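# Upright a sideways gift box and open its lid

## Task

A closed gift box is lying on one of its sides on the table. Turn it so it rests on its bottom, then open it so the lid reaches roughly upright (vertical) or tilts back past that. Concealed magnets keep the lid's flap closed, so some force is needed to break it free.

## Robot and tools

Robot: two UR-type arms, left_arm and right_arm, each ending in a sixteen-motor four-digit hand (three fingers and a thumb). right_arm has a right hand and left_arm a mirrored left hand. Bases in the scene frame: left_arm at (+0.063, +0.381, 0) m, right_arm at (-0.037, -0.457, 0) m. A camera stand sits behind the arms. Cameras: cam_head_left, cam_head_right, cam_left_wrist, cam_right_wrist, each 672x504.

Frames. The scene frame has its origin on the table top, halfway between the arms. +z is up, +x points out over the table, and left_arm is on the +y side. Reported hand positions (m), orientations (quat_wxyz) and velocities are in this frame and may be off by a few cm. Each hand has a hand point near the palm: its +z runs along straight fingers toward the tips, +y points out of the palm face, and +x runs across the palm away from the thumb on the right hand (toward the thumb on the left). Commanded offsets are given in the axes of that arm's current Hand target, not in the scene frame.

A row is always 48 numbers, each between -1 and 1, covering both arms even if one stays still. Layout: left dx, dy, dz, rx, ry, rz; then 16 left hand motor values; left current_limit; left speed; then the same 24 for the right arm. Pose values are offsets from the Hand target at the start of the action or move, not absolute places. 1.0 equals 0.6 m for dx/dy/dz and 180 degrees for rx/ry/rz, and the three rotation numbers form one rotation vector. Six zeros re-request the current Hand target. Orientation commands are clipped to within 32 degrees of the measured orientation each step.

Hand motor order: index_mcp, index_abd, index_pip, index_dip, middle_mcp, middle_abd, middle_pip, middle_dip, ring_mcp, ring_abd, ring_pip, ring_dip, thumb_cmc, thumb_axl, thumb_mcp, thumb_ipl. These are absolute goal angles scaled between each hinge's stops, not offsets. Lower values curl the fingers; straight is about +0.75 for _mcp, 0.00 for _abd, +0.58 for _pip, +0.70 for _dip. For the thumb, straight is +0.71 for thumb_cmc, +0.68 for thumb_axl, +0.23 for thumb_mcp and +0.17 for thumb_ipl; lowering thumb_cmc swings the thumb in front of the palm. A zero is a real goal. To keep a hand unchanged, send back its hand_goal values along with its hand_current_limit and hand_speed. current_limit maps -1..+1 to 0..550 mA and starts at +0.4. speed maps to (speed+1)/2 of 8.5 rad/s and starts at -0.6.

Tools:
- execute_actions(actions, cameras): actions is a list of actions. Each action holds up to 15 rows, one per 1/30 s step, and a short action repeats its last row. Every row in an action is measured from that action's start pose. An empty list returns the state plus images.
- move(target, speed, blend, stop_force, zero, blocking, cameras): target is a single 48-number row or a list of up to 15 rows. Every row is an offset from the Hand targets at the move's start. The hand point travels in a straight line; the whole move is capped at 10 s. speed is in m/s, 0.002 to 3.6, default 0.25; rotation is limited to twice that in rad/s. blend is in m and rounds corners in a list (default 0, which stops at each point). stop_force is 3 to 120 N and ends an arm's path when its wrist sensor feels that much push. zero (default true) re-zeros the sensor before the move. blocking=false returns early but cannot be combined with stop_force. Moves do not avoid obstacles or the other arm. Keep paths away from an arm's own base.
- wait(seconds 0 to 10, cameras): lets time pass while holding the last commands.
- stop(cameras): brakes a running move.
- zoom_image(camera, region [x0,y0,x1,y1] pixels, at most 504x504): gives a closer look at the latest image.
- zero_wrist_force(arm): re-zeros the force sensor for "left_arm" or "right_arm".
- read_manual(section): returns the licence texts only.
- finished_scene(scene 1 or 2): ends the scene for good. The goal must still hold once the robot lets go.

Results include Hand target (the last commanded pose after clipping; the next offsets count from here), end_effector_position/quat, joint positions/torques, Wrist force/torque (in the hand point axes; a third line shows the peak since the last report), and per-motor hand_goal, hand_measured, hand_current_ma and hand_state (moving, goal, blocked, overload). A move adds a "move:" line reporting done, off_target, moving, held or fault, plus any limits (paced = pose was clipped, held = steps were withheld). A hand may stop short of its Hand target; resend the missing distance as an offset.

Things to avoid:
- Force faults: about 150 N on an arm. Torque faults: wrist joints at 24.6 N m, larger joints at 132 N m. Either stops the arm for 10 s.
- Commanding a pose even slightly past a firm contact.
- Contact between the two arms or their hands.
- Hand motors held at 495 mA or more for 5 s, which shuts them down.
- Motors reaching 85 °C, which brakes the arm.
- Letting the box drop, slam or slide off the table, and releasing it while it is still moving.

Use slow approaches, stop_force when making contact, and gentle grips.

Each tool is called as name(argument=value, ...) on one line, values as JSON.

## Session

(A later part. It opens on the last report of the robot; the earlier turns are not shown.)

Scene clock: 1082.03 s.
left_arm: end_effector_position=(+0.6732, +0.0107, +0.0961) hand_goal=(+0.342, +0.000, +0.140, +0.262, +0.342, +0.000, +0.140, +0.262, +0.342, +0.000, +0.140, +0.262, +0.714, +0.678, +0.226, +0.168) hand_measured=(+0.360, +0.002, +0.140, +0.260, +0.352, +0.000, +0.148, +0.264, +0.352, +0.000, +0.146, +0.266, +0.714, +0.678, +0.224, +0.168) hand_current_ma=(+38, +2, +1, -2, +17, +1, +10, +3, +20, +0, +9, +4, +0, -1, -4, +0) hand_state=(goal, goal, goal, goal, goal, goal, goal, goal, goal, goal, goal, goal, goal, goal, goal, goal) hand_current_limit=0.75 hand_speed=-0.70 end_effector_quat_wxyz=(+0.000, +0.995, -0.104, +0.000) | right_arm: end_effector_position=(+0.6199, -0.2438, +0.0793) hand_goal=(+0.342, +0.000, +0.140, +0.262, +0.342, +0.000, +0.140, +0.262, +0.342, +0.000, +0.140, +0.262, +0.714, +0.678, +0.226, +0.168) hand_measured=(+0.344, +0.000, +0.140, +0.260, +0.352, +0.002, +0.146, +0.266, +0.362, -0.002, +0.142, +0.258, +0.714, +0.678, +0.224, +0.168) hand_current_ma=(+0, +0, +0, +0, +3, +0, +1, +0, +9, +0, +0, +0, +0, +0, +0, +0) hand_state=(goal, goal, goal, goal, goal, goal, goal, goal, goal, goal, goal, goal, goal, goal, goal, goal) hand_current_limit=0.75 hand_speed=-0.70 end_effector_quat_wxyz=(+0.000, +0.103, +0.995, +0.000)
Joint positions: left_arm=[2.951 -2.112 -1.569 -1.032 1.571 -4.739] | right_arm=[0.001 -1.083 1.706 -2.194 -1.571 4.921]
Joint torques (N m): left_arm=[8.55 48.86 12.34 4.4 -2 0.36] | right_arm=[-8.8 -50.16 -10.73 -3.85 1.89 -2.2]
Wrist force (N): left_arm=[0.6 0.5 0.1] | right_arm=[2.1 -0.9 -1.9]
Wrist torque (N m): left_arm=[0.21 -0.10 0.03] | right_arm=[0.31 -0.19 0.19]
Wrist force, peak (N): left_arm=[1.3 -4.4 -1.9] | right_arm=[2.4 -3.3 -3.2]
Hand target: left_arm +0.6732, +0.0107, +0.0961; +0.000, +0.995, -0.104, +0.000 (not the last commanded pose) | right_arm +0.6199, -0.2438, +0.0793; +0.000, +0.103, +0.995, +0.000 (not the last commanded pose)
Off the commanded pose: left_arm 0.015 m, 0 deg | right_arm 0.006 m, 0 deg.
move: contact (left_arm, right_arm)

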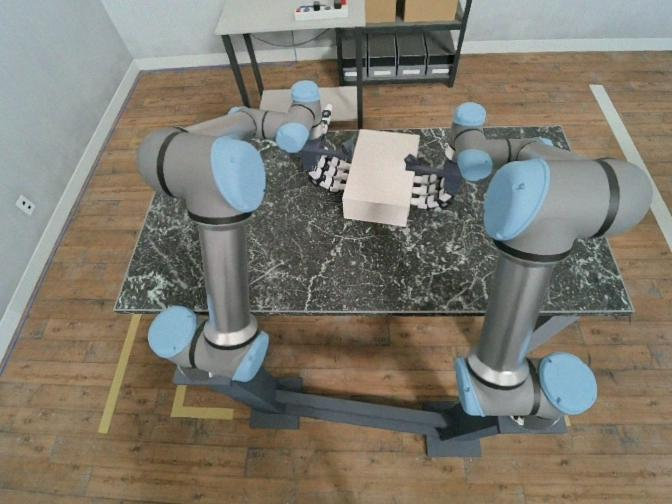

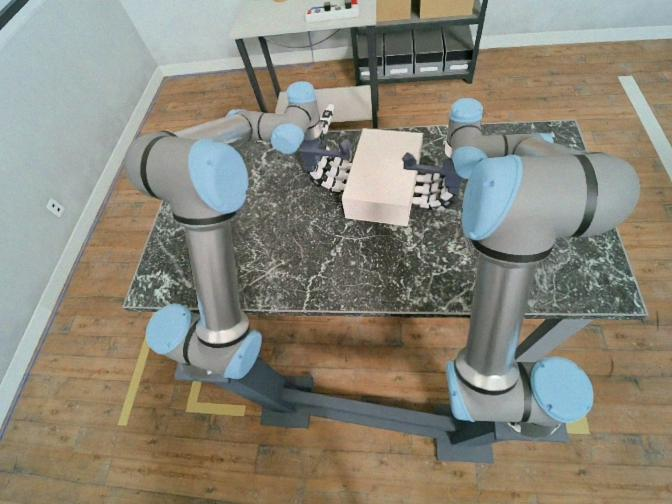

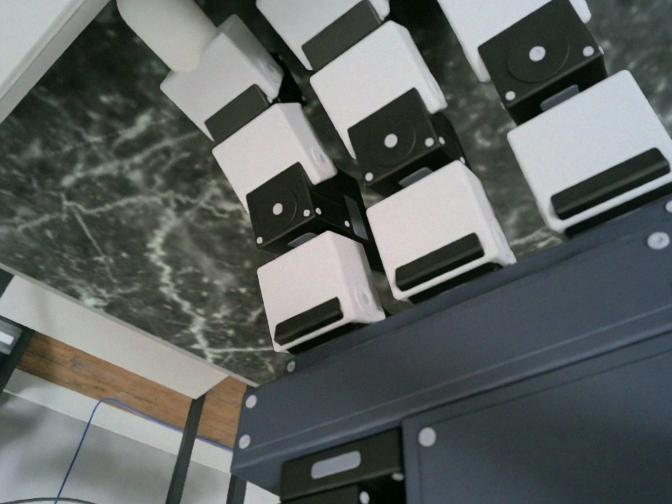

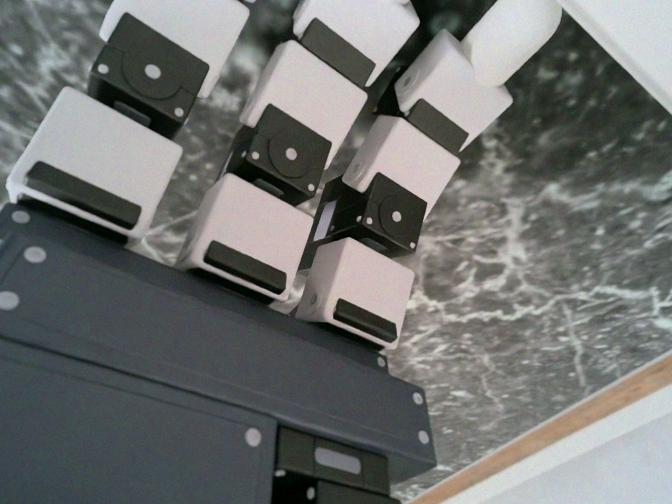

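move(target=[0,0.008,0,0,0,0,0.342,0,0.139,0.261,0.342,0,0.139,0.261,0.342,0,0.139,0.261,0.714,0.678,0.226,0.168,0.75,-0.7,0,-0.005,-0.0145,0,0,0,0.205,0,0.358,0.478,0.342,0,0.139,0.261,0.205,0,0.358,0.478,0.714,0.678,0.226,0.168,0.75,-0.9], speed=0.05)

move(target=[0,0,0,0,0,0,0.342,0,0.139,0.261,0.342,0,0.139,0.261,0.342,0,0.139,0.261,0.714,0.678,0.226,0.168,0.75,-0.7,0,0.004,0,0,0,0,0.096,0,0.358,0.478,0.342,0,0.139,0.261,0.096,0,0.358,0.478,0.714,0.678,0.226,0.168,0.75,-0.9], speed=0.05)

move(target=[0,0,0,0,0,0,0.342,0,0.139,0.261,0.342,0,0.139,0.261,0.342,0,0.139,0.261,0.714,0.678,0.226,0.168,0.75,-0.7,0,0,0,0,0,0,0.096,0,0.358,0.478,0.322,0,-0.066,0.217,0.096,0,0.358,0.478,0.714,0.678,0.226,0.168,0.75,-0.95], cameras=["cam_head_left","cam_head_right"])

zoom_image(camera="cam_head_right", region=[320, 100, 500, 240])

Scene clock: 1132.80 s.
left_arm: end_effector_position=(+0.6722, +0.0060, +0.0961) hand_goal=(+0.342, +0.000, +0.140, +0.262, +0.342, +0.000, +0.140, +0.262, +0.342, +0.000, +0.140, +0.262, +0.714, +0.678, +0.226, +0.168) hand_measured=(+0.390, +0.004, +0.122, +0.228, +0.378, +0.002, +0.128, +0.238, +0.366, +0.000, +0.136, +0.250, +0.714, +0.678, +0.224, +0.168) hand_current_ma=(+135, +3, -34, -80, +93, +1, -21, -50, +58, +0, -4, -22, +0, -1, -4, +0) hand_state=(blocked, goal, goal, blocked, blocked, goal, goal, blocked, blocked, goal, goal, goal, goal, goal, goal, goal) hand_current_limit=0.75 hand_speed=-0.70 end_effector_quat_wxyz=(+0.000, +0.995, -0.104, +0.000) | right_arm: end_effector_position=(+0.6194, -0.2469, +0.0882) hand_goal=(+0.206, +0.000, +0.358, +0.478, +0.342, +0.000, +0.140, +0.262, +0.206, +0.000, +0.358, +0.478, +0.714, +0.678, +0.226, +0.168) hand_measured=(+0.238, -0.006, +0.308, +0.414, +0.352, +0.002, +0.146, +0.266, +0.266, -0.008, +0.296, +0.394, +0.714, +0.678, +0.224, +0.168) hand_current_ma=(+23, -1, -46, -76, +3, +0, +1, +0, +73, -1, -70, -122, +0, +0, +0, +0) hand_state=(blocked, goal, blocked, blocked, goal, goal, goal, goal, blocked, goal, blocked, blocked, goal, goal, goal, goal) hand_current_limit=0.75 hand_speed=-0.90 end_effector_quat_wxyz=(+0.000, +0.103, +0.995, +0.000)
Joint positions: left_arm=[2.944 -2.114 -1.565 -1.034 1.571 -4.747] | right_arm=[-0.003 -1.097 1.702 -2.176 -1.571 4.916]
Joint torques (N m): left_arm=[-16.22 29.53 12.97 -0.23 -6.28 1.14] | right_arm=[12.32 -22.84 -18.54 -3.79 3.94 -0.29]
Wrist force (N): left_arm=[1.8 -25.5 -8.5] | right_arm=[2.8 -22.3 -13.8]
Wrist torque (N m): left_arm=[0.65 -0.21 0.51] | right_arm=[0.97 0.23 -0.39]
Wrist force, peak (N): left_arm=[1.7 -25.9 -8.9] | right_arm=[2.8 -22.3 -13.8]
Hand target: left_arm +0.6722, +0.0060, +0.0961; +0.000, +0.995, -0.104, +0.000 | right_arm +0.6193, -0.2467, +0.0880; +0.000, +0.103, +0.995, +0.000
Off the commanded pose: left_arm 0.000 m, 0 deg | right_arm 0.000 m, 0 deg.
move: done

Scene clock: 1133.50 s.
left_arm: end_effector_position=(+0.6722, +0.0060, +0.0961) hand_goal=(+0.342, +0.000, +0.140, +0.262, +0.342, +0.000, +0.140, +0.262, +0.342, +0.000, +0.140, +0.262, +0.714, +0.678, +0.226, +0.168) hand_measured=(+0.400, +0.006, +0.114, +0.218, +0.390, +0.004, +0.118, +0.226, +0.380, +0.002, +0.126, +0.234, +0.714, +0.678, +0.224, +0.168) hand_current_ma=(+180, +6, -57, -118, +139, +4, -45, -88, +105, +2, -24, -62, +0, -1, -4, +0) hand_state=(blocked, goal, blocked, blocked, blocked, goal, blocked, blocked, blocked, goal, goal, blocked, goal, goal, goal, goal) hand_current_limit=0.75 hand_speed=-0.70 end_effector_quat_wxyz=(+0.000, +0.995, -0.104, +0.000) | right_arm: end_effector_position=(+0.6198, -0.2445, +0.0880) hand_goal=(+0.096, +0.000, +0.358, +0.478, +0.342, +0.000, +0.140, +0.262, +0.096, +0.000, +0.358, +0.478, +0.714, +0.678, +0.226, +0.168) hand_measured=(+0.234, -0.012, +0.312, +0.412, +0.352, +0.002, +0.146, +0.266, +0.262, -0.014, +0.298, +0.394, +0.714, +0.678, +0.224, +0.168) hand_current_ma=(+342, -2, -39, -79, +3, +0, +1, +0, +481, -3, -65, -122, +0, +0, +0, +0) hand_state=(blocked, goal, blocked, blocked, goal, goal, goal, goal, blocked, goal, blocked, blocked, goal, goal, goal, goal) hand_current_limit=0.75 hand_speed=-0.90 end_effector_quat_wxyz=(+0.000, +0.103, +0.995, +0.000)
Joint positions: left_arm=[2.944 -2.114 -1.565 -1.034 1.571 -4.747] | right_arm=[0 -1.095 1.699 -2.175 -1.571 4.92]
Joint torques (N m): left_arm=[-11.96 30.98 9.97 0.97 -8.72 2.4] | right_arm=[36.31 -16.82 -19.55 -1.64 12.38 1.27]
Wrist force (N): left_arm=[2.2 -35.4 -12.6] | right_arm=[3.1 -53.2 -26.6]
Wrist torque (N m): left_arm=[1.00 -0.30 0.75] | right_arm=[2.07 0.45 -1.12]
Wrist force, peak (N): left_arm=[2.2 -35.6 -12.7] | right_arm=[3.1 -53.1 -26.9]
Hand target: left_arm +0.6722, +0.0060, +0.0961; +0.000, +0.995, -0.104, +0.000 | right_arm +0.6198, -0.2444, +0.0880; +0.000, +0.103, +0.995, +0.000
Off the commanded pose: left_arm 0.000 m, 0 deg | right_arm 0.000 m, 0 deg.
move: done

Scene clock: 1134.90 s.
left_arm: end_effector_position=(+0.6722, +0.0060, +0.0961) hand_goal=(+0.342, +0.000, +0.140, +0.262, +0.342, +0.000, +0.140, +0.262, +0.342, +0.000, +0.140, +0.262, +0.714, +0.678, +0.226, +0.168) hand_measured=(+0.400, +0.006, +0.114, +0.218, +0.390, +0.004, +0.118, +0.226, +0.380, +0.002, +0.126, +0.234, +0.714, +0.678, +0.224, +0.168) hand_current_ma=(+180, +6, -57, -118, +139, +4, -45, -88, +105, +2, -24, -62, +0, -1, -4, +0) hand_state=(blocked, goal, blocked, blocked, blocked, goal, blocked, blocked, blocked, goal, goal, blocked, goal, goal, goal, goal) hand_current_limit=0.75 hand_speed=-0.70 end_effector_quat_wxyz=(+0.000, +0.995, -0.104, +0.000) | right_arm: end_effector_position=(+0.6198, -0.2445, +0.0880) hand_goal=(+0.096, +0.000, +0.358, +0.478, +0.322, +0.000, -0.066, +0.218, +0.096, +0.000, +0.358, +0.478, +0.714, +0.678, +0.226, +0.168) hand_measured=(+0.234, -0.012, +0.312, +0.412, +0.368, +0.002, +0.000, +0.236, +0.262, -0.014, +0.298, +0.394, +0.714, +0.678, +0.224, +0.168) hand_current_ma=(+342, -2, -39, -80, +45, +0, +79, +7, +481, -3, -65, -122, +0, +0, +0, +0) hand_state=(blocked, goal, blocked, blocked, blocked, goal, blocked, goal, blocked, goal, blocked, blocked, goal, goal, goal, goal) hand_current_limit=0.75 hand_speed=-0.95 end_effector_quat_wxyz=(+0.000, +0.103, +0.995, +0.000)
Joint positions: left_arm=[2.944 -2.114 -1.565 -1.034 1.571 -4.747] | right_arm=[0.001 -1.095 1.699 -2.175 -1.571 4.92]
Joint torques (N m): left_arm=[-13.74 30.85 9.93 2.76 -9.48 2.42] | right_arm=[38.21 -17.7 -5.85 -3.35 12.35 -1.8]
Wrist force (N): left_arm=[2.0 -35.4 -12.7] | right_arm=[2.7 -53.8 -24.5]
Wrist torque (N m): left_arm=[1.01 -0.27 0.74] | right_arm=[2.17 0.41 -1.14]
Wrist force, peak (N): left_arm=[2.0 -35.8 -12.6] | right_arm=[2.7 -53.5 -26.2]
Hand target: left_arm +0.6722, +0.0060, +0.0961; +0.000, +0.995, -0.104, +0.000 | right_arm +0.6198, -0.2444, +0.0880; +0.000, +0.103, +0.995, +0.000
Off the commanded pose: left_arm 0.000 m, 0 deg | right_arm 0.000 m, 0 deg.
move: done
Images, in order (width x height): cam_head_left 672x504, cam_head_right 672x504.

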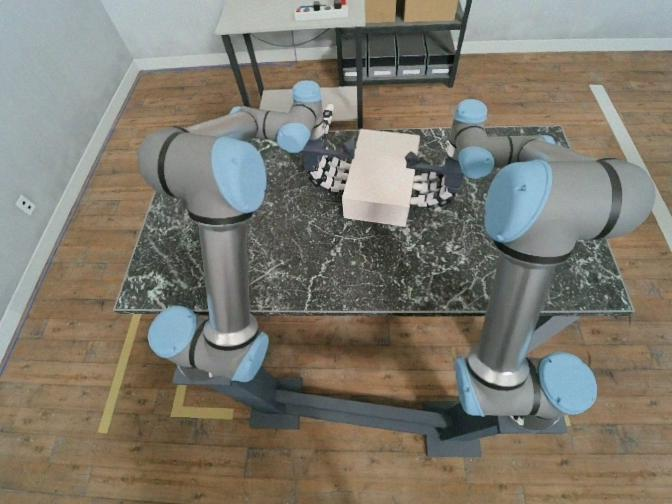

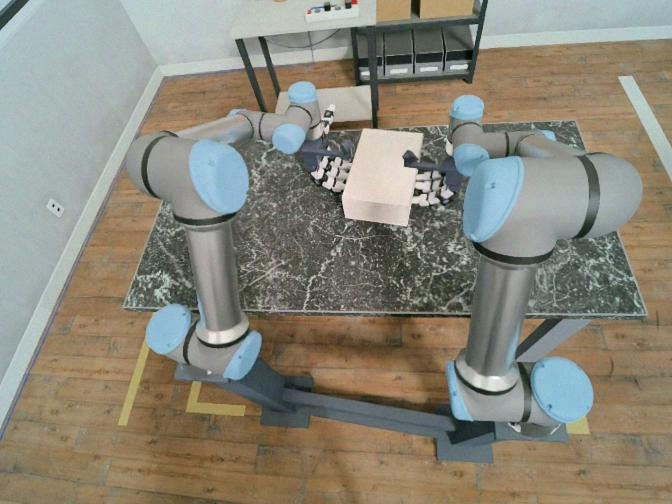

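Scaled by 2.800.

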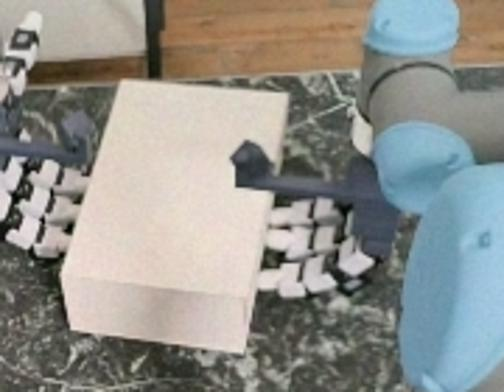

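move(target=[0,0,0,0,0,0,0.342,0,0.139,0.261,0.342,0,0.139,0.261,0.342,0,0.139,0.261,0.714,0.678,0.226,0.168,0.75,-0.7,0,0,0,0,0,0,0.16,0,0.358,0.478,0.342,0,-0.3,0.217,0.19,0,0.358,0.478,0.714,0.678,0.226,0.168,0.75,-0.95], cameras=["cam_head_left","cam_head_right"])

zoom_image(camera="cam_head_right", region=[320, 100, 500, 240])

Scene clock: 1147.60 s.
left_arm: end_effector_position=(+0.6722, +0.0060, +0.0961) hand_goal=(+0.342, +0.000, +0.140, +0.262, +0.342, +0.000, +0.140, +0.262, +0.342, +0.000, +0.140, +0.262, +0.714, +0.678, +0.226, +0.168) hand_measured=(+0.400, +0.006, +0.114, +0.216, +0.390, +0.004, +0.118, +0.226, +0.380, +0.002, +0.126, +0.234, +0.714, +0.678, +0.224, +0.168) hand_current_ma=(+180, +6, -57, -118, +139, +4, -45, -88, +105, +2, -24, -62, +0, -1, -4, +0) hand_state=(blocked, goal, blocked, blocked, blocked, goal, blocked, blocked, blocked, goal, goal, blocked, goal, goal, goal, goal) hand_current_limit=0.75 hand_speed=-0.70 end_effector_quat_wxyz=(+0.000, +0.995, -0.104, +0.000) | right_arm: end_effector_position=(+0.6198, -0.2445, +0.0880) hand_goal=(+0.160, +0.000, +0.358, +0.478, +0.342, +0.000, -0.300, +0.218, +0.190, +0.000, +0.358, +0.478, +0.714, +0.678, +0.226, +0.168) hand_measured=(+0.234, -0.012, +0.312, +0.410, +0.354, +0.002, -0.294, +0.222, +0.262, -0.014, +0.298, +0.394, +0.714, +0.678, +0.224, +0.168) hand_current_ma=(+110, -2, -39, -83, +4, +0, +1, +0, +106, -3, -65, -122, +0, +0, +0, +0) hand_state=(blocked, goal, blocked, blocked, goal, goal, goal, goal, blocked, goal, blocked, blocked, goal, goal, goal, goal) hand_current_limit=0.75 hand_speed=-0.95 end_effector_quat_wxyz=(+0.000, +0.103, +0.995, +0.000)
Joint positions: left_arm=[2.944 -2.114 -1.565 -1.034 1.571 -4.747] | right_arm=[0.001 -1.095 1.699 -2.175 -1.571 4.92]
Joint torques (N m): left_arm=[-17.72 34.9 9.45 3.12 -9.47 2.35] | right_arm=[36.81 -23.78 -7.1 -3.58 12.33 -1.9]
Wrist force (N): left_arm=[2.1 -35.7 -12.3] | right_arm=[2.8 -52.3 -26.7]
Wrist torque (N m): left_arm=[0.94 -0.28 0.75] | right_arm=[1.97 0.46 -1.11]
Wrist force, peak (N): left_arm=[1.6 -35.7 -12.9] | right_arm=[2.8 -54.2 -24.9]
Hand target: left_arm +0.6722, +0.0060, +0.0961; +0.000, +0.995, -0.104, +0.000 | right_arm +0.6198, -0.2444, +0.0880; +0.000, +0.103, +0.995, +0.000
Off the commanded pose: left_arm 0.000 m, 0 deg | right_arm 0.000 m, 0 deg.
move: done
Images, in order (width x height): cam_head_left 672x504, cam_head_right 672x504.

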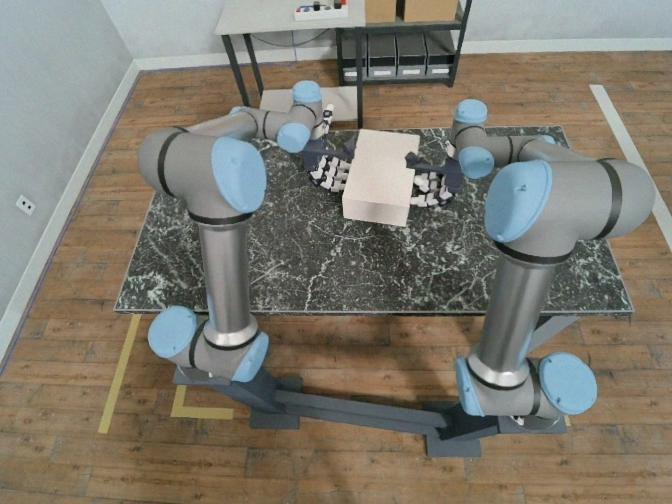

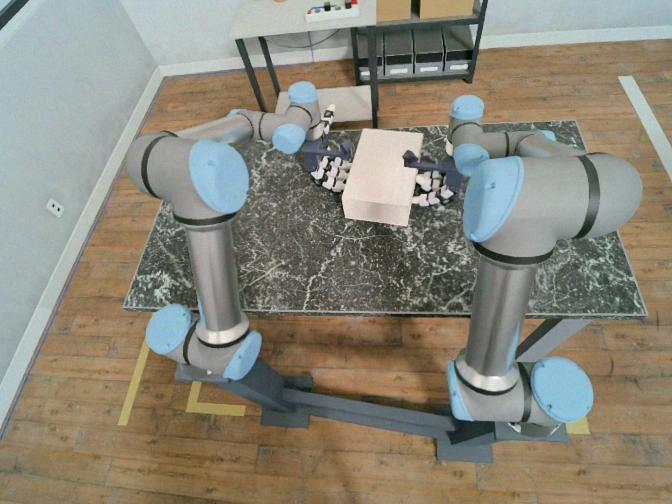

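Scaled by 2.800.

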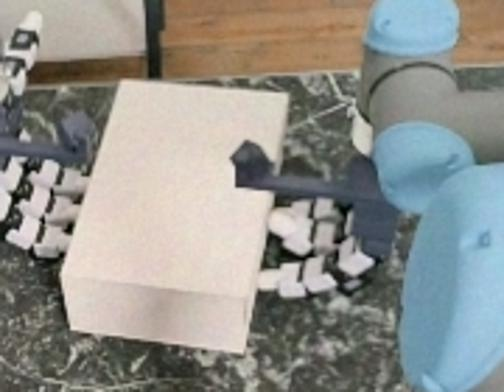

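move(target=[0,-0.004,0,0,0,0,0.342,0,0.139,0.261,0.342,0,0.139,0.261,0.342,0,0.139,0.261,0.714,0.678,0.226,0.168,0.75,-0.7,0,-0.003,0,0,0,0,0.16,0,0.358,0.478,0.479,0,0.285,0.406,0.19,0,0.358,0.478,0.714,0.678,0.226,0.168,0.75,-0.85])

move(target=[0,0,0,0,0,0,0.342,0,0.139,0.261,0.342,0,0.139,0.261,0.342,0,0.139,0.261,0.714,0.678,0.226,0.168,0.75,-0.7,0,0,0,0,0,0,0.16,0,0.358,0.478,0.205,0,0.285,0.406,0.19,0,0.358,0.478,0.714,0.678,0.226,0.168,0.75,-0.9])

move(target=[0,0,0,0,0,0,0.342,0,0.139,0.261,0.342,0,0.139,0.261,0.342,0,0.139,0.261,0.714,0.678,0.226,0.168,0.75,-0.7,0,0,0,0,0,0,0.16,0,0.358,0.478,0.247,0,-0.036,0.188,0.19,0,0.358,0.478,0.714,0.678,0.226,0.168,0.75,-0.95], cameras=["cam_head_left","cam_head_right"])

zoom_image(camera="cam_head_right", region=[320, 100, 500, 240])

Scene clock: 1174.03 s.
left_arm: end_effector_position=(+0.6727, +0.0083, +0.0961) hand_goal=(+0.342, +0.000, +0.140, +0.262, +0.342, +0.000, +0.140, +0.262, +0.342, +0.000, +0.140, +0.262, +0.714, +0.678, +0.226, +0.168) hand_measured=(+0.390, +0.008, +0.120, +0.228, +0.380, +0.006, +0.126, +0.236, +0.370, +0.004, +0.134, +0.248, +0.714, +0.678, +0.224, +0.168) hand_current_ma=(+139, +10, -38, -81, +101, +7, -27, -55, +67, +5, -8, -27, +0, -1, -4, +0) hand_state=(blocked, goal, goal, blocked, blocked, goal, goal, blocked, blocked, goal, goal, goal, goal, goal, goal, goal) hand_current_limit=0.75 hand_speed=-0.70 end_effector_quat_wxyz=(+0.000, +0.995, -0.104, +0.000) | right_arm: end_effector_position=(+0.6194, -0.2462, +0.0880) hand_goal=(+0.160, +0.000, +0.358, +0.478, +0.480, +0.000, +0.286, +0.406, +0.190, +0.000, +0.358, +0.478, +0.714, +0.678, +0.226, +0.168) hand_measured=(+0.218, -0.008, +0.328, +0.424, +0.472, +0.002, +0.258, +0.398, +0.246, -0.010, +0.312, +0.412, +0.714, +0.678, +0.224, +0.168) hand_current_ma=(+70, -1, -19, -55, -2, +0, -16, -2, +63, -2, -41, -78, +0, +0, +0, +0) hand_state=(blocked, goal, blocked, blocked, goal, goal, blocked, goal, blocked, goal, blocked, blocked, goal, goal, goal, goal) hand_current_limit=0.75 hand_speed=-0.85 end_effector_quat_wxyz=(+0.000, +0.103, +0.995, +0.000)
Joint positions: left_arm=[2.947 -2.113 -1.567 -1.033 1.571 -4.743] | right_arm=[-0.002 -1.096 1.701 -2.176 -1.571 4.917]
Joint torques (N m): left_arm=[1.94 47.28 17.81 3.77 -0.5 -0.79] | right_arm=[1.26 -41.66 -21.29 -3.61 2.8 0.47]
Wrist force (N): left_arm=[2.3 -9.7 -3.7] | right_arm=[3.0 -20.7 -13.9]
Wrist torque (N m): left_arm=[0.41 -0.11 0.14] | right_arm=[1.00 0.20 -0.25]
Wrist force, peak (N): left_arm=[2.0 -35.8 -12.6] | right_arm=[2.0 -52.4 -27.2]
Hand target: left_arm +0.6727, +0.0083, +0.0961; +0.000, +0.995, -0.104, +0.000 | right_arm +0.6194, -0.2462, +0.0880; +0.000, +0.103, +0.995, +0.000
Off the commanded pose: left_arm 0.000 m, 0 deg | right_arm 0.000 m, 0 deg.
move: done

Scene clock: 1175.03 s.
left_arm: end_effector_position=(+0.6727, +0.0084, +0.0961) hand_goal=(+0.342, +0.000, +0.140, +0.262, +0.342, +0.000, +0.140, +0.262, +0.342, +0.000, +0.140, +0.262, +0.714, +0.678, +0.226, +0.168) hand_measured=(+0.390, +0.008, +0.120, +0.228, +0.380, +0.006, +0.126, +0.236, +0.370, +0.004, +0.134, +0.248, +0.714, +0.678, +0.224, +0.168) hand_current_ma=(+139, +10, -38, -81, +101, +7, -27, -55, +67, +5, -8, -27, +0, -1, -4, +0) hand_state=(blocked, goal, goal, blocked, blocked, goal, goal, blocked, blocked, goal, goal, goal, goal, goal, goal, goal) hand_current_limit=0.75 hand_speed=-0.70 end_effector_quat_wxyz=(+0.000, +0.995, -0.104, +0.000) | right_arm: end_effector_position=(+0.6194, -0.2462, +0.0880) hand_goal=(+0.160, +0.000, +0.358, +0.478, +0.206, +0.000, +0.286, +0.406, +0.190, +0.000, +0.358, +0.478, +0.714, +0.678, +0.226, +0.168) hand_measured=(+0.216, -0.008, +0.328, +0.426, +0.246, +0.002, +0.292, +0.406, +0.244, -0.010, +0.314, +0.414, +0.714, +0.678, +0.224, +0.168) hand_current_ma=(+66, -1, -17, -51, +36, +0, +1, +0, +59, -2, -38, -74, +0, +0, +0, +0) hand_state=(blocked, goal, blocked, blocked, blocked, goal, goal, goal, blocked, goal, blocked, blocked, goal, goal, goal, goal) hand_current_limit=0.75 hand_speed=-0.90 end_effector_quat_wxyz=(+0.000, +0.103, +0.995, +0.000)
Joint positions: left_arm=[2.947 -2.113 -1.567 -1.033 1.571 -4.743] | right_arm=[-0.002 -1.096 1.701 -2.176 -1.571 4.917]
Joint torques (N m): left_arm=[1.22 46.06 18.89 3.62 -1.39 -1.17] | right_arm=[4.84 -35.5 -25.27 -3.47 5.37 1.66]
Wrist force (N): left_arm=[1.9 -11.1 -4.1] | right_arm=[3.3 -20.3 -11.3]
Wrist torque (N m): left_arm=[0.39 -0.10 0.15] | right_arm=[0.99 0.12 -0.22]
Wrist force, peak (N): left_arm=[2.1 -11.3 -4.1] | right_arm=[3.3 -22.4 -14.6]
Hand target: left_arm +0.6727, +0.0083, +0.0961; +0.000, +0.995, -0.104, +0.000 | right_arm +0.6194, -0.2462, +0.0880; +0.000, +0.103, +0.995, +0.000
Off the commanded pose: left_arm 0.000 m, 0 deg | right_arm 0.000 m, 0 deg.
move: done

Scene clock: 1177.07 s.
left_arm: end_effector_position=(+0.6727, +0.0083, +0.0961) hand_goal=(+0.342, +0.000, +0.140, +0.262, +0.342, +0.000, +0.140, +0.262, +0.342, +0.000, +0.140, +0.262, +0.714, +0.678, +0.226, +0.168) hand_measured=(+0.390, +0.008, +0.120, +0.228, +0.380, +0.006, +0.126, +0.236, +0.370, +0.004, +0.134, +0.248, +0.714, +0.678, +0.224, +0.168) hand_current_ma=(+139, +10, -38, -81, +101, +7, -27, -55, +67, +5, -8, -27, +0, -1, -4, +0) hand_state=(blocked, goal, goal, blocked, blocked, goal, goal, blocked, blocked, goal, goal, goal, goal, goal, goal, goal) hand_current_limit=0.75 hand_speed=-0.70 end_effector_quat_wxyz=(+0.000, +0.995, -0.104, +0.000) | right_arm: end_effector_position=(+0.6194, -0.2462, +0.0880) hand_goal=(+0.160, +0.000, +0.358, +0.478, +0.248, +0.000, -0.036, +0.188, +0.190, +0.000, +0.358, +0.478, +0.714, +0.678, +0.226, +0.168) hand_measured=(+0.216, -0.008, +0.330, +0.428, +0.322, +0.002, +0.070, +0.236, +0.242, -0.010, +0.314, +0.416, +0.714, +0.678, +0.224, +0.168) hand_current_ma=(+64, -1, -17, -49, +107, +0, +189, +46, +57, -2, -37, -71, +0, +0, +0, +0) hand_state=(blocked, goal, blocked, blocked, blocked, goal, blocked, blocked, blocked, goal, blocked, blocked, goal, goal, goal, goal) hand_current_limit=0.75 hand_speed=-0.95 end_effector_quat_wxyz=(+0.000, +0.103, +0.995, +0.000)
Joint positions: left_arm=[2.947 -2.113 -1.567 -1.033 1.571 -4.743] | right_arm=[-0.002 -1.096 1.701 -2.176 -1.571 4.917]
Joint torques (N m): left_arm=[-9.4 42.81 19 3.65 -4.16 -1.27] | right_arm=[10.36 -27.71 -25.4 -3.24 5.86 1.61]
Wrist force (N): left_arm=[2.1 -12.4 -4.4] | right_arm=[2.9 -19.9 -7.8]
Wrist torque (N m): left_arm=[0.40 -0.14 0.19] | right_arm=[1.08 0.06 -0.23]
Wrist force, peak (N): left_arm=[2.3 -12.7 -4.6] | right_arm=[3.0 -20.5 -11.5]
Hand target: left_arm +0.6727, +0.0083, +0.0961; +0.000, +0.995, -0.104, +0.000 | right_arm +0.6194, -0.2462, +0.0880; +0.000, +0.103, +0.995, +0.000
Off the commanded pose: left_arm 0.000 m, 0 deg | right_arm 0.000 m, 0 deg.
move: done
Images, in order (width x height): cam_head_left 672x504, cam_head_right 672x504.

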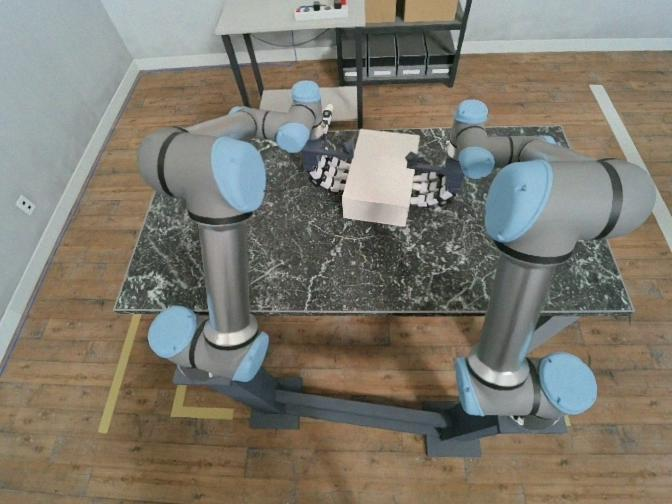

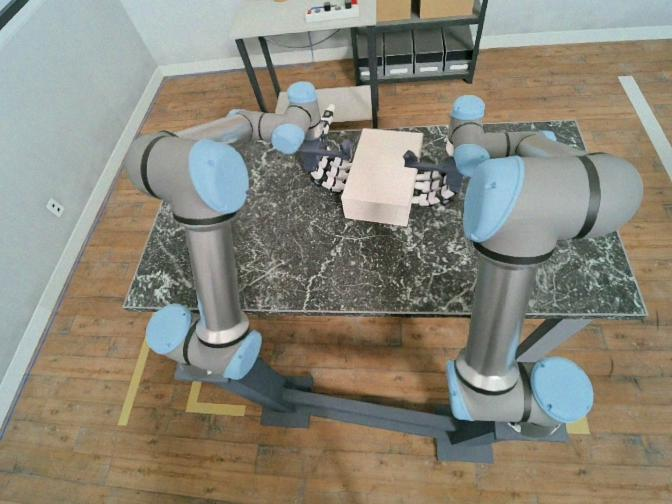

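Scaled by 2.800.

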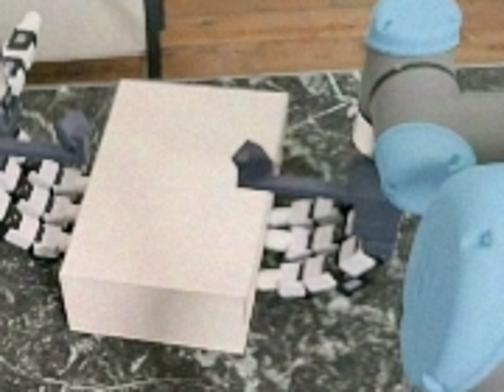

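move(target=[0,0,0,0,0,0,0.342,0,0.139,0.261,0.342,0,0.139,0.261,0.342,0,0.139,0.261,0.714,0.678,0.226,0.168,0.75,-0.7,0,0,0,0,0,0,0.13,0,0.358,0.478,0.19,0,-0.2,0.15,0.16,0,0.358,0.478,0.714,0.678,0.226,0.168,0.75,-0.95], cameras=["cam_head_left","cam_head_right"])

zoom_image(camera="cam_head_right", region=[320, 100, 500, 240])

zoom_image(camera="cam_head_left", region=[320, 100, 500, 240])

Scene clock: 1191.27 s.
left_arm: end_effector_position=(+0.6727, +0.0083, +0.0961) hand_goal=(+0.342, +0.000, +0.140, +0.262, +0.342, +0.000, +0.140, +0.262, +0.342, +0.000, +0.140, +0.262, +0.714, +0.678, +0.226, +0.168) hand_measured=(+0.390, +0.008, +0.120, +0.228, +0.380, +0.006, +0.126, +0.236, +0.370, +0.004, +0.134, +0.248, +0.714, +0.678, +0.224, +0.168) hand_current_ma=(+139, +10, -38, -81, +101, +7, -27, -55, +67, +5, -8, -27, +0, -1, -4, +0) hand_state=(blocked, goal, goal, blocked, blocked, goal, goal, blocked, blocked, goal, goal, goal, goal, goal, goal, goal) hand_current_limit=0.75 hand_speed=-0.70 end_effector_quat_wxyz=(+0.000, +0.995, -0.104, +0.000) | right_arm: end_effector_position=(+0.6194, -0.2462, +0.0880) hand_goal=(+0.130, +0.000, +0.358, +0.478, +0.190, +0.000, -0.200, +0.150, +0.160, +0.000, +0.358, +0.478, +0.714, +0.678, +0.226, +0.168) hand_measured=(+0.208, -0.008, +0.338, +0.430, +0.226, +0.002, -0.178, +0.164, +0.236, -0.010, +0.322, +0.418, +0.714, +0.678, +0.224, +0.168) hand_current_ma=(+120, -1, -9, -45, +28, +0, +11, +4, +112, -2, -26, -67, +0, +0, +0, +0) hand_state=(blocked, goal, blocked, blocked, blocked, goal, blocked, goal, blocked, goal, blocked, blocked, goal, goal, goal, goal) hand_current_limit=0.75 hand_speed=-0.95 end_effector_quat_wxyz=(+0.000, +0.103, +0.995, +0.000)
Joint positions: left_arm=[2.947 -2.113 -1.567 -1.033 1.571 -4.743] | right_arm=[-0.002 -1.096 1.701 -2.176 -1.571 4.917]
Joint torques (N m): left_arm=[-15.47 34.94 19.46 3.76 -4.24 -1.04] | right_arm=[19.3 -31.24 -25.76 -2.7 5.76 1.59]
Wrist force (N): left_arm=[2.1 -16.5 -5.7] | right_arm=[3.0 -21.7 -11.2]
Wrist torque (N m): left_arm=[0.48 -0.18 0.30] | right_arm=[1.05 0.14 -0.27]
Wrist force, peak (N): left_arm=[2.0 -16.8 -5.8] | right_arm=[2.9 -24.2 -9.8]
Hand target: left_arm +0.6727, +0.0083, +0.0961; +0.000, +0.995, -0.104, +0.000 | right_arm +0.6194, -0.2462, +0.0880; +0.000, +0.103, +0.995, +0.000
Off the commanded pose: left_arm 0.000 m, 0 deg | right_arm 0.000 m, 0 deg.
move: done
Images, in order (width x height): cam_head_left 672x504, cam_head_right 672x504.

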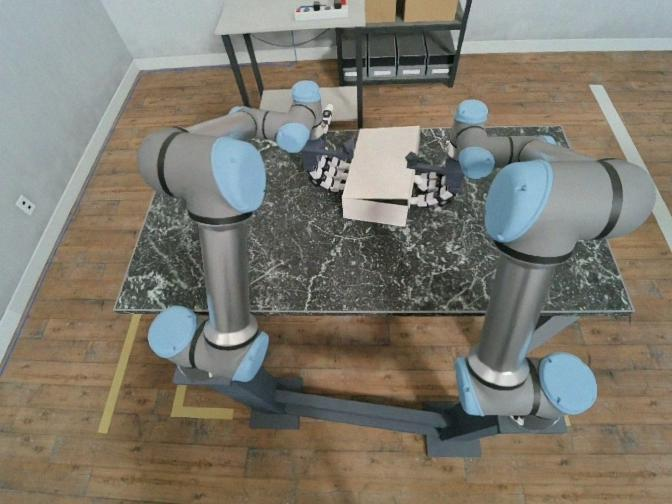

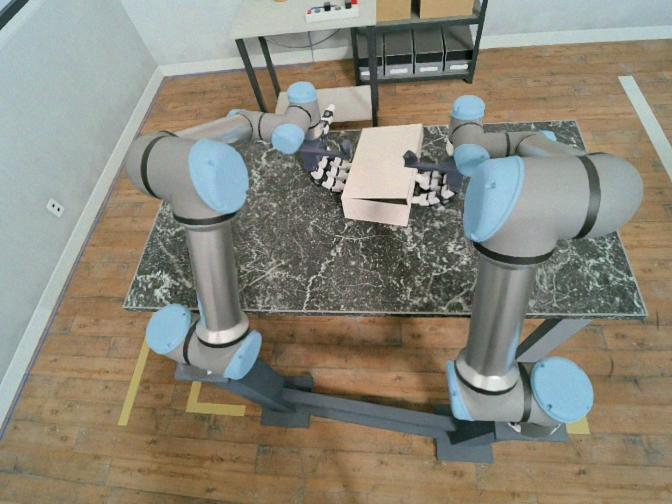

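Scaled by 2.800.

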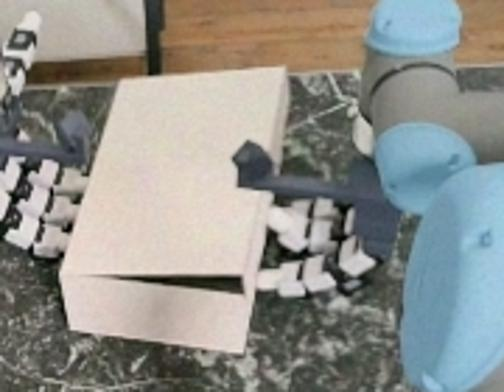

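Scaled by 2.800.

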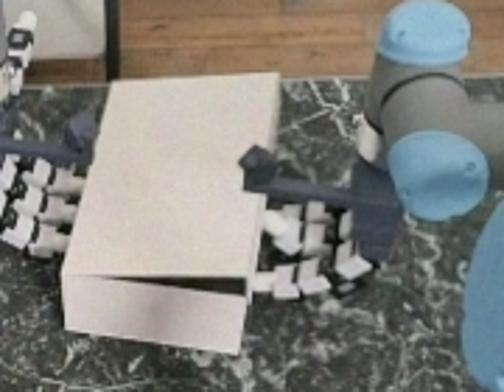

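move(target=[[0,-0.035,0,0,0,0,0.342,0,0.139,0.261,0.342,0,0.139,0.261,0.342,0,0.139,0.261,0.714,0.678,0.226,0.168,0.75,-0.7,0,0,0,0,0,0,0.5,0,0.358,0.478,0.19,0,-0.2,0.15,0.5,0,0.358,0.478,0.714,0.678,0.226,0.168,0.75,-0.9],[-0.2,-0.035,0,0,0,0,0.342,0,0.139,0.261,0.342,0,0.139,0.261,0.342,0,0.139,0.261,0.714,0.678,0.226,0.168,0.75,-0.7,0,0,0,0,0,0,0.5,0,0.358,0.478,0.19,0,-0.2,0.15,0.5,0,0.358,0.478,0.714,0.678,0.226,0.168,0.75,-0.9]], speed=0.1)

move(target=[0,0.06,0,0,0,0,0.342,0,0.139,0.261,0.342,0,0.139,0.261,0.753,0,-0.883,-0.464,0.714,0.678,0.226,0.168,0.75,-0.7,0,0,0,0,0,0,0.753,0,-0.883,-0.464,0.19,0,-0.2,0.15,0.753,0,-0.883,-0.464,0.714,0.678,0.226,0.168,0.75,-0.8], speed=0.02, stop_force=3, cameras=["cam_head_left","cam_head_right"])

zoom_image(camera="cam_head_right", region=[320, 100, 500, 240])

Scene clock: 1243.53 s.
left_arm: end_effector_position=(+0.5597, +0.0537, +0.0961) hand_goal=(+0.342, +0.000, +0.140, +0.262, +0.342, +0.000, +0.140, +0.262, +0.342, +0.000, +0.140, +0.262, +0.714, +0.678, +0.226, +0.168) hand_measured=(+0.354, +0.002, +0.140, +0.260, +0.352, +0.002, +0.140, +0.260, +0.354, +0.002, +0.140, +0.260, +0.714, +0.678, +0.224, +0.168) hand_current_ma=(+24, +2, +0, -3, +19, +2, +0, -2, +23, +2, +0, -2, +0, -1, -4, +0) hand_state=(goal, goal, goal, goal, goal, goal, goal, goal, goal, goal, goal, goal, goal, goal, goal, goal) hand_current_limit=0.75 hand_speed=-0.70 end_effector_quat_wxyz=(+0.000, +0.995, -0.104, +0.000) | right_arm: end_effector_position=(+0.6194, -0.2462, +0.0880) hand_goal=(+0.500, +0.000, +0.358, +0.478, +0.190, +0.000, -0.200, +0.150, +0.500, +0.000, +0.358, +0.478, +0.714, +0.678, +0.226, +0.168) hand_measured=(+0.400, -0.004, +0.328, +0.462, +0.222, +0.002, -0.180, +0.162, +0.398, -0.004, +0.332, +0.464, +0.714, +0.678, +0.224, +0.168) hand_current_ma=(-187, +0, -18, -6, +23, +0, +8, +3, -199, +0, -13, -4, +0, +0, +0, +0) hand_state=(blocked, goal, blocked, goal, blocked, goal, goal, goal, blocked, goal, blocked, goal, goal, goal, goal, goal) hand_current_limit=0.75 hand_speed=-0.90 end_effector_quat_wxyz=(+0.000, +0.103, +0.995, +0.000)
Joint positions: left_arm=[2.98 -1.867 -1.944 -0.901 1.571 -4.711] | right_arm=[-0.002 -1.096 1.701 -2.176 -1.571 4.917]
Joint torques (N m): left_arm=[6.52 28.83 14.17 0.48 -1.47 1.97] | right_arm=[-10.56 -35.5 -25.23 -2.13 -1.65 1.53]
Wrist force (N): left_arm=[0.2 1.2 -0.3] | right_arm=[2.5 2.8 -4.6]
Wrist torque (N m): left_arm=[0.31 -0.07 0.02] | right_arm=[0.11 -0.18 0.43]
Wrist force, peak (N): left_arm=[2.2 -16.7 -5.7] | right_arm=[3.1 -21.9 -11.4]
Hand target: left_arm +0.5597, +0.0537, +0.0961; +0.000, +0.995, -0.104, +0.000 | right_arm +0.6194, -0.2462, +0.0880; +0.000, +0.103, +0.995, +0.000
Off the commanded pose: left_arm 0.000 m, 0 deg | right_arm 0.000 m, 0 deg.
move: done

Scene clock: 1245.57 s.
left_arm: end_effector_position=(+0.5555, +0.0341, +0.0961) hand_goal=(+0.342, +0.000, +0.140, +0.262, +0.342, +0.000, +0.140, +0.262, +0.754, +0.000, -0.882, -0.464, +0.714, +0.678, +0.226, +0.168) hand_measured=(+0.354, -0.004, +0.140, +0.260, +0.352, +0.002, +0.140, +0.260, +0.752, +0.002, -0.876, -0.462, +0.714, +0.678, +0.224, +0.168) hand_current_ma=(+24, -3, -1, -3, +18, +2, +0, -2, -1, +2, +10, +3, +0, -1, -4, +0) hand_state=(goal, goal, goal, goal, goal, goal, goal, goal, goal, goal, goal, goal, goal, goal, goal, goal) hand_current_limit=0.75 hand_speed=-0.70 end_effector_quat_wxyz=(+0.000, +0.995, -0.104, +0.000) | right_arm: end_effector_position=(+0.6194, -0.2462, +0.0880) hand_goal=(+0.754, +0.000, -0.882, -0.464, +0.190, +0.000, -0.200, +0.150, +0.754, +0.000, -0.882, -0.464, +0.714, +0.678, +0.226, +0.168) hand_measured=(+0.752, -0.002, -0.874, -0.462, +0.222, +0.004, -0.184, +0.154, +0.752, -0.004, -0.876, -0.462, +0.714, +0.678, +0.224, +0.168) hand_current_ma=(+0, +0, +1, +0, +23, +0, +5, +0, +0, +0, +1, +0, +0, +0, +0, +0) hand_state=(goal, goal, goal, goal, blocked, goal, goal, goal, goal, goal, goal, goal, goal, goal, goal, goal) hand_current_limit=0.75 hand_speed=-0.80 end_effector_quat_wxyz=(+0.000, +0.103, +0.995, +0.000)
Joint positions: left_arm=[2.942 -1.877 -1.93 -0.906 1.571 -4.748] | right_arm=[-0.002 -1.096 1.701 -2.176 -1.571 4.917]
Joint torques (N m): left_arm=[8.3 39.04 9.97 4.51 -1.29 -0.93] | right_arm=[-3.88 -36.72 -21.14 -2.07 0.66 1.59]
Wrist force (N): left_arm=[0.2 0.9 -0.5] | right_arm=[1.9 -0.7 -0.9]
Wrist torque (N m): left_arm=[0.26 -0.08 -0.02] | right_arm=[0.32 -0.28 0.38]
Wrist force, peak (N): left_arm=[-0.6 -2.3 -1.4] | right_arm=[2.7 2.3 -7.7]
Hand target: left_arm +0.5555, +0.0341, +0.0961; +0.000, +0.995, -0.104, +0.000 (not the last commanded pose) | right_arm +0.6194, -0.2462, +0.0880; +0.000, +0.103, +0.995, +0.000
Off the commanded pose: left_arm 0.016 m, 0 deg | right_arm 0.000 m, 0 deg.
move: contact (left_arm)
Images, in order (width x height): cam_head_left 672x504, cam_head_right 672x504.

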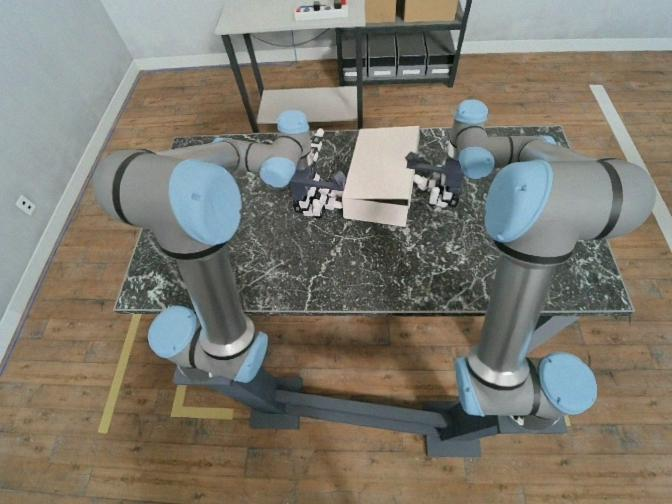

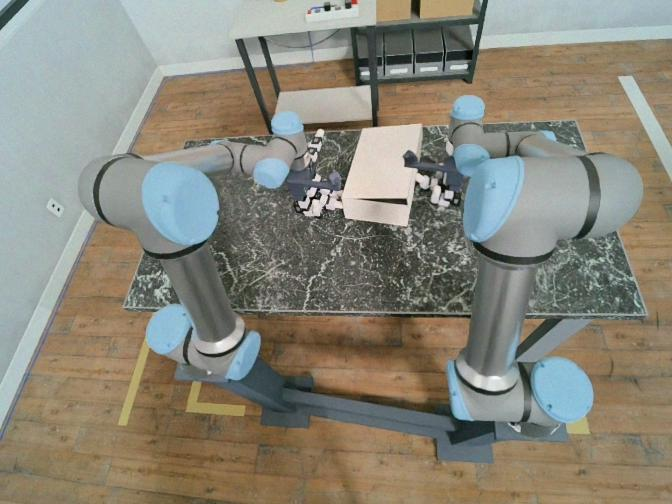

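Scaled by 2.800.

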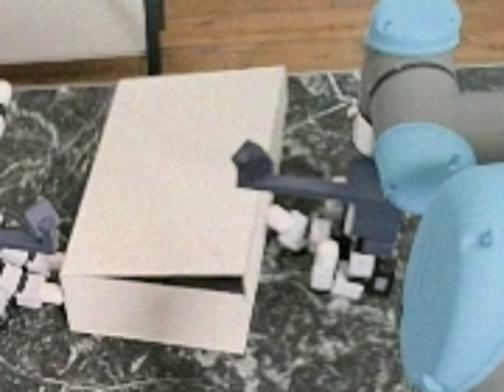

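move(target=[0,0,0,0,0,0,0.342,0,0.139,0.261,0.342,0,0.139,0.261,0.753,0,-0.883,-0.464,0.714,0.678,0.226,0.168,0.75,-0.7,0,0,-0.075,0,0,0,0.753,0,-0.883,-0.464,0.19,0,-0.2,0.15,0.753,0,-0.883,-0.464,0.714,0.678,0.226,0.168,0.75,-0.8], speed=0.05, cameras=["cam_head_left","cam_head_right"])

zoom_image(camera="cam_head_right", region=[320, 100, 500, 240])

zoom_image(camera="cam_head_left", region=[320, 100, 500, 240])

Scene clock: 1256.67 s.
left_arm: end_effector_position=(+0.5555, +0.0341, +0.0961) hand_goal=(+0.342, +0.000, +0.140, +0.262, +0.342, +0.000, +0.140, +0.262, +0.754, +0.000, -0.882, -0.464, +0.714, +0.678, +0.226, +0.168) hand_measured=(+0.354, -0.004, +0.140, +0.260, +0.352, +0.002, +0.140, +0.260, +0.752, +0.002, -0.876, -0.462, +0.714, +0.678, +0.224, +0.168) hand_current_ma=(+24, -3, -1, -3, +18, +2, +0, -2, -1, +2, +10, +3, +0, -1, -4, +0) hand_state=(goal, goal, goal, goal, goal, goal, goal, goal, goal, goal, goal, goal, goal, goal, goal, goal) hand_current_limit=0.75 hand_speed=-0.70 end_effector_quat_wxyz=(+0.000, +0.995, -0.104, +0.000) | right_arm: end_effector_position=(+0.6195, -0.2461, +0.1331) hand_goal=(+0.754, +0.000, -0.882, -0.464, +0.190, +0.000, -0.200, +0.150, +0.754, +0.000, -0.882, -0.464, +0.714, +0.678, +0.226, +0.168) hand_measured=(+0.752, -0.002, -0.876, -0.462, +0.204, +0.002, -0.194, +0.154, +0.752, -0.004, -0.876, -0.462, +0.714, +0.678, +0.224, +0.168) hand_current_ma=(+0, +0, +1, +0, +5, +0, +1, +0, +0, +0, +1, +0, +0, +0, +0, +0) hand_state=(goal, goal, goal, goal, goal, goal, goal, goal, goal, goal, goal, goal, goal, goal, goal, goal) hand_current_limit=0.75 hand_speed=-0.80 end_effector_quat_wxyz=(+0.000, +0.103, +0.995, +0.000)
Joint positions: left_arm=[2.942 -1.877 -1.93 -0.906 1.571 -4.748] | right_arm=[-0.002 -1.153 1.653 -2.071 -1.571 4.917]
Joint torques (N m): left_arm=[7.44 38.88 10.79 4.48 -1.39 -1.49] | right_arm=[10.67 -29.02 -11.73 -3.8 0.81 1.45]
Wrist force (N): left_arm=[-0.1 1.1 -0.4] | right_arm=[2.3 -0.1 -1.4]
Wrist torque (N m): left_arm=[0.30 -0.04 -0.04] | right_arm=[0.23 -0.29 0.41]
Wrist force, peak (N): left_arm=[0.5 1.2 -0.6] | right_arm=[2.4 -0.2 -2.1]
Hand target: left_arm +0.5555, +0.0341, +0.0961; +0.000, +0.995, -0.104, +0.000 | right_arm +0.6194, -0.2462, +0.1330; +0.000, +0.103, +0.995, +0.000
Off the commanded pose: left_arm 0.000 m, 0 deg | right_arm 0.000 m, 0 deg.
move: done
Images, in order (width x height): cam_head_left 672x504, cam_head_right 672x504.

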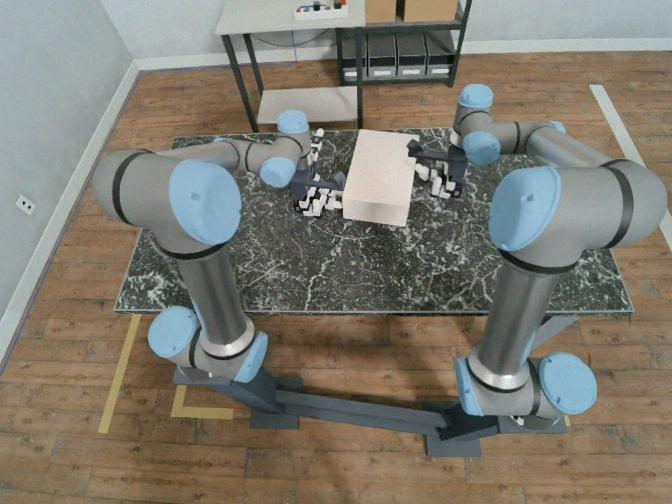

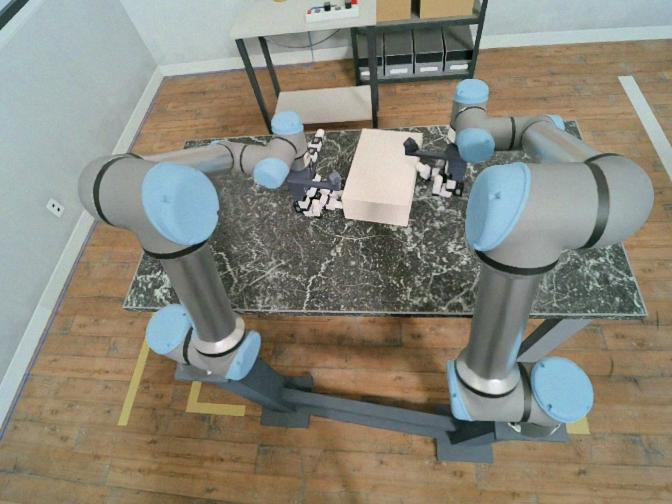

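Scaled by 2.800.

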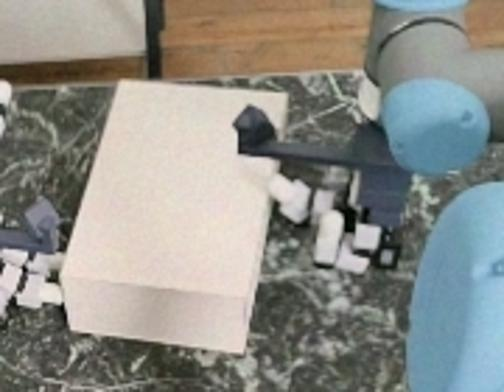

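Scaled by 2.800.

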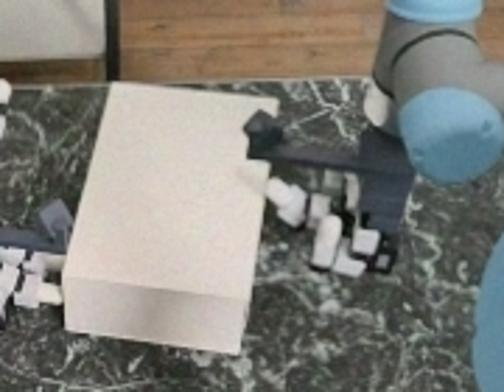

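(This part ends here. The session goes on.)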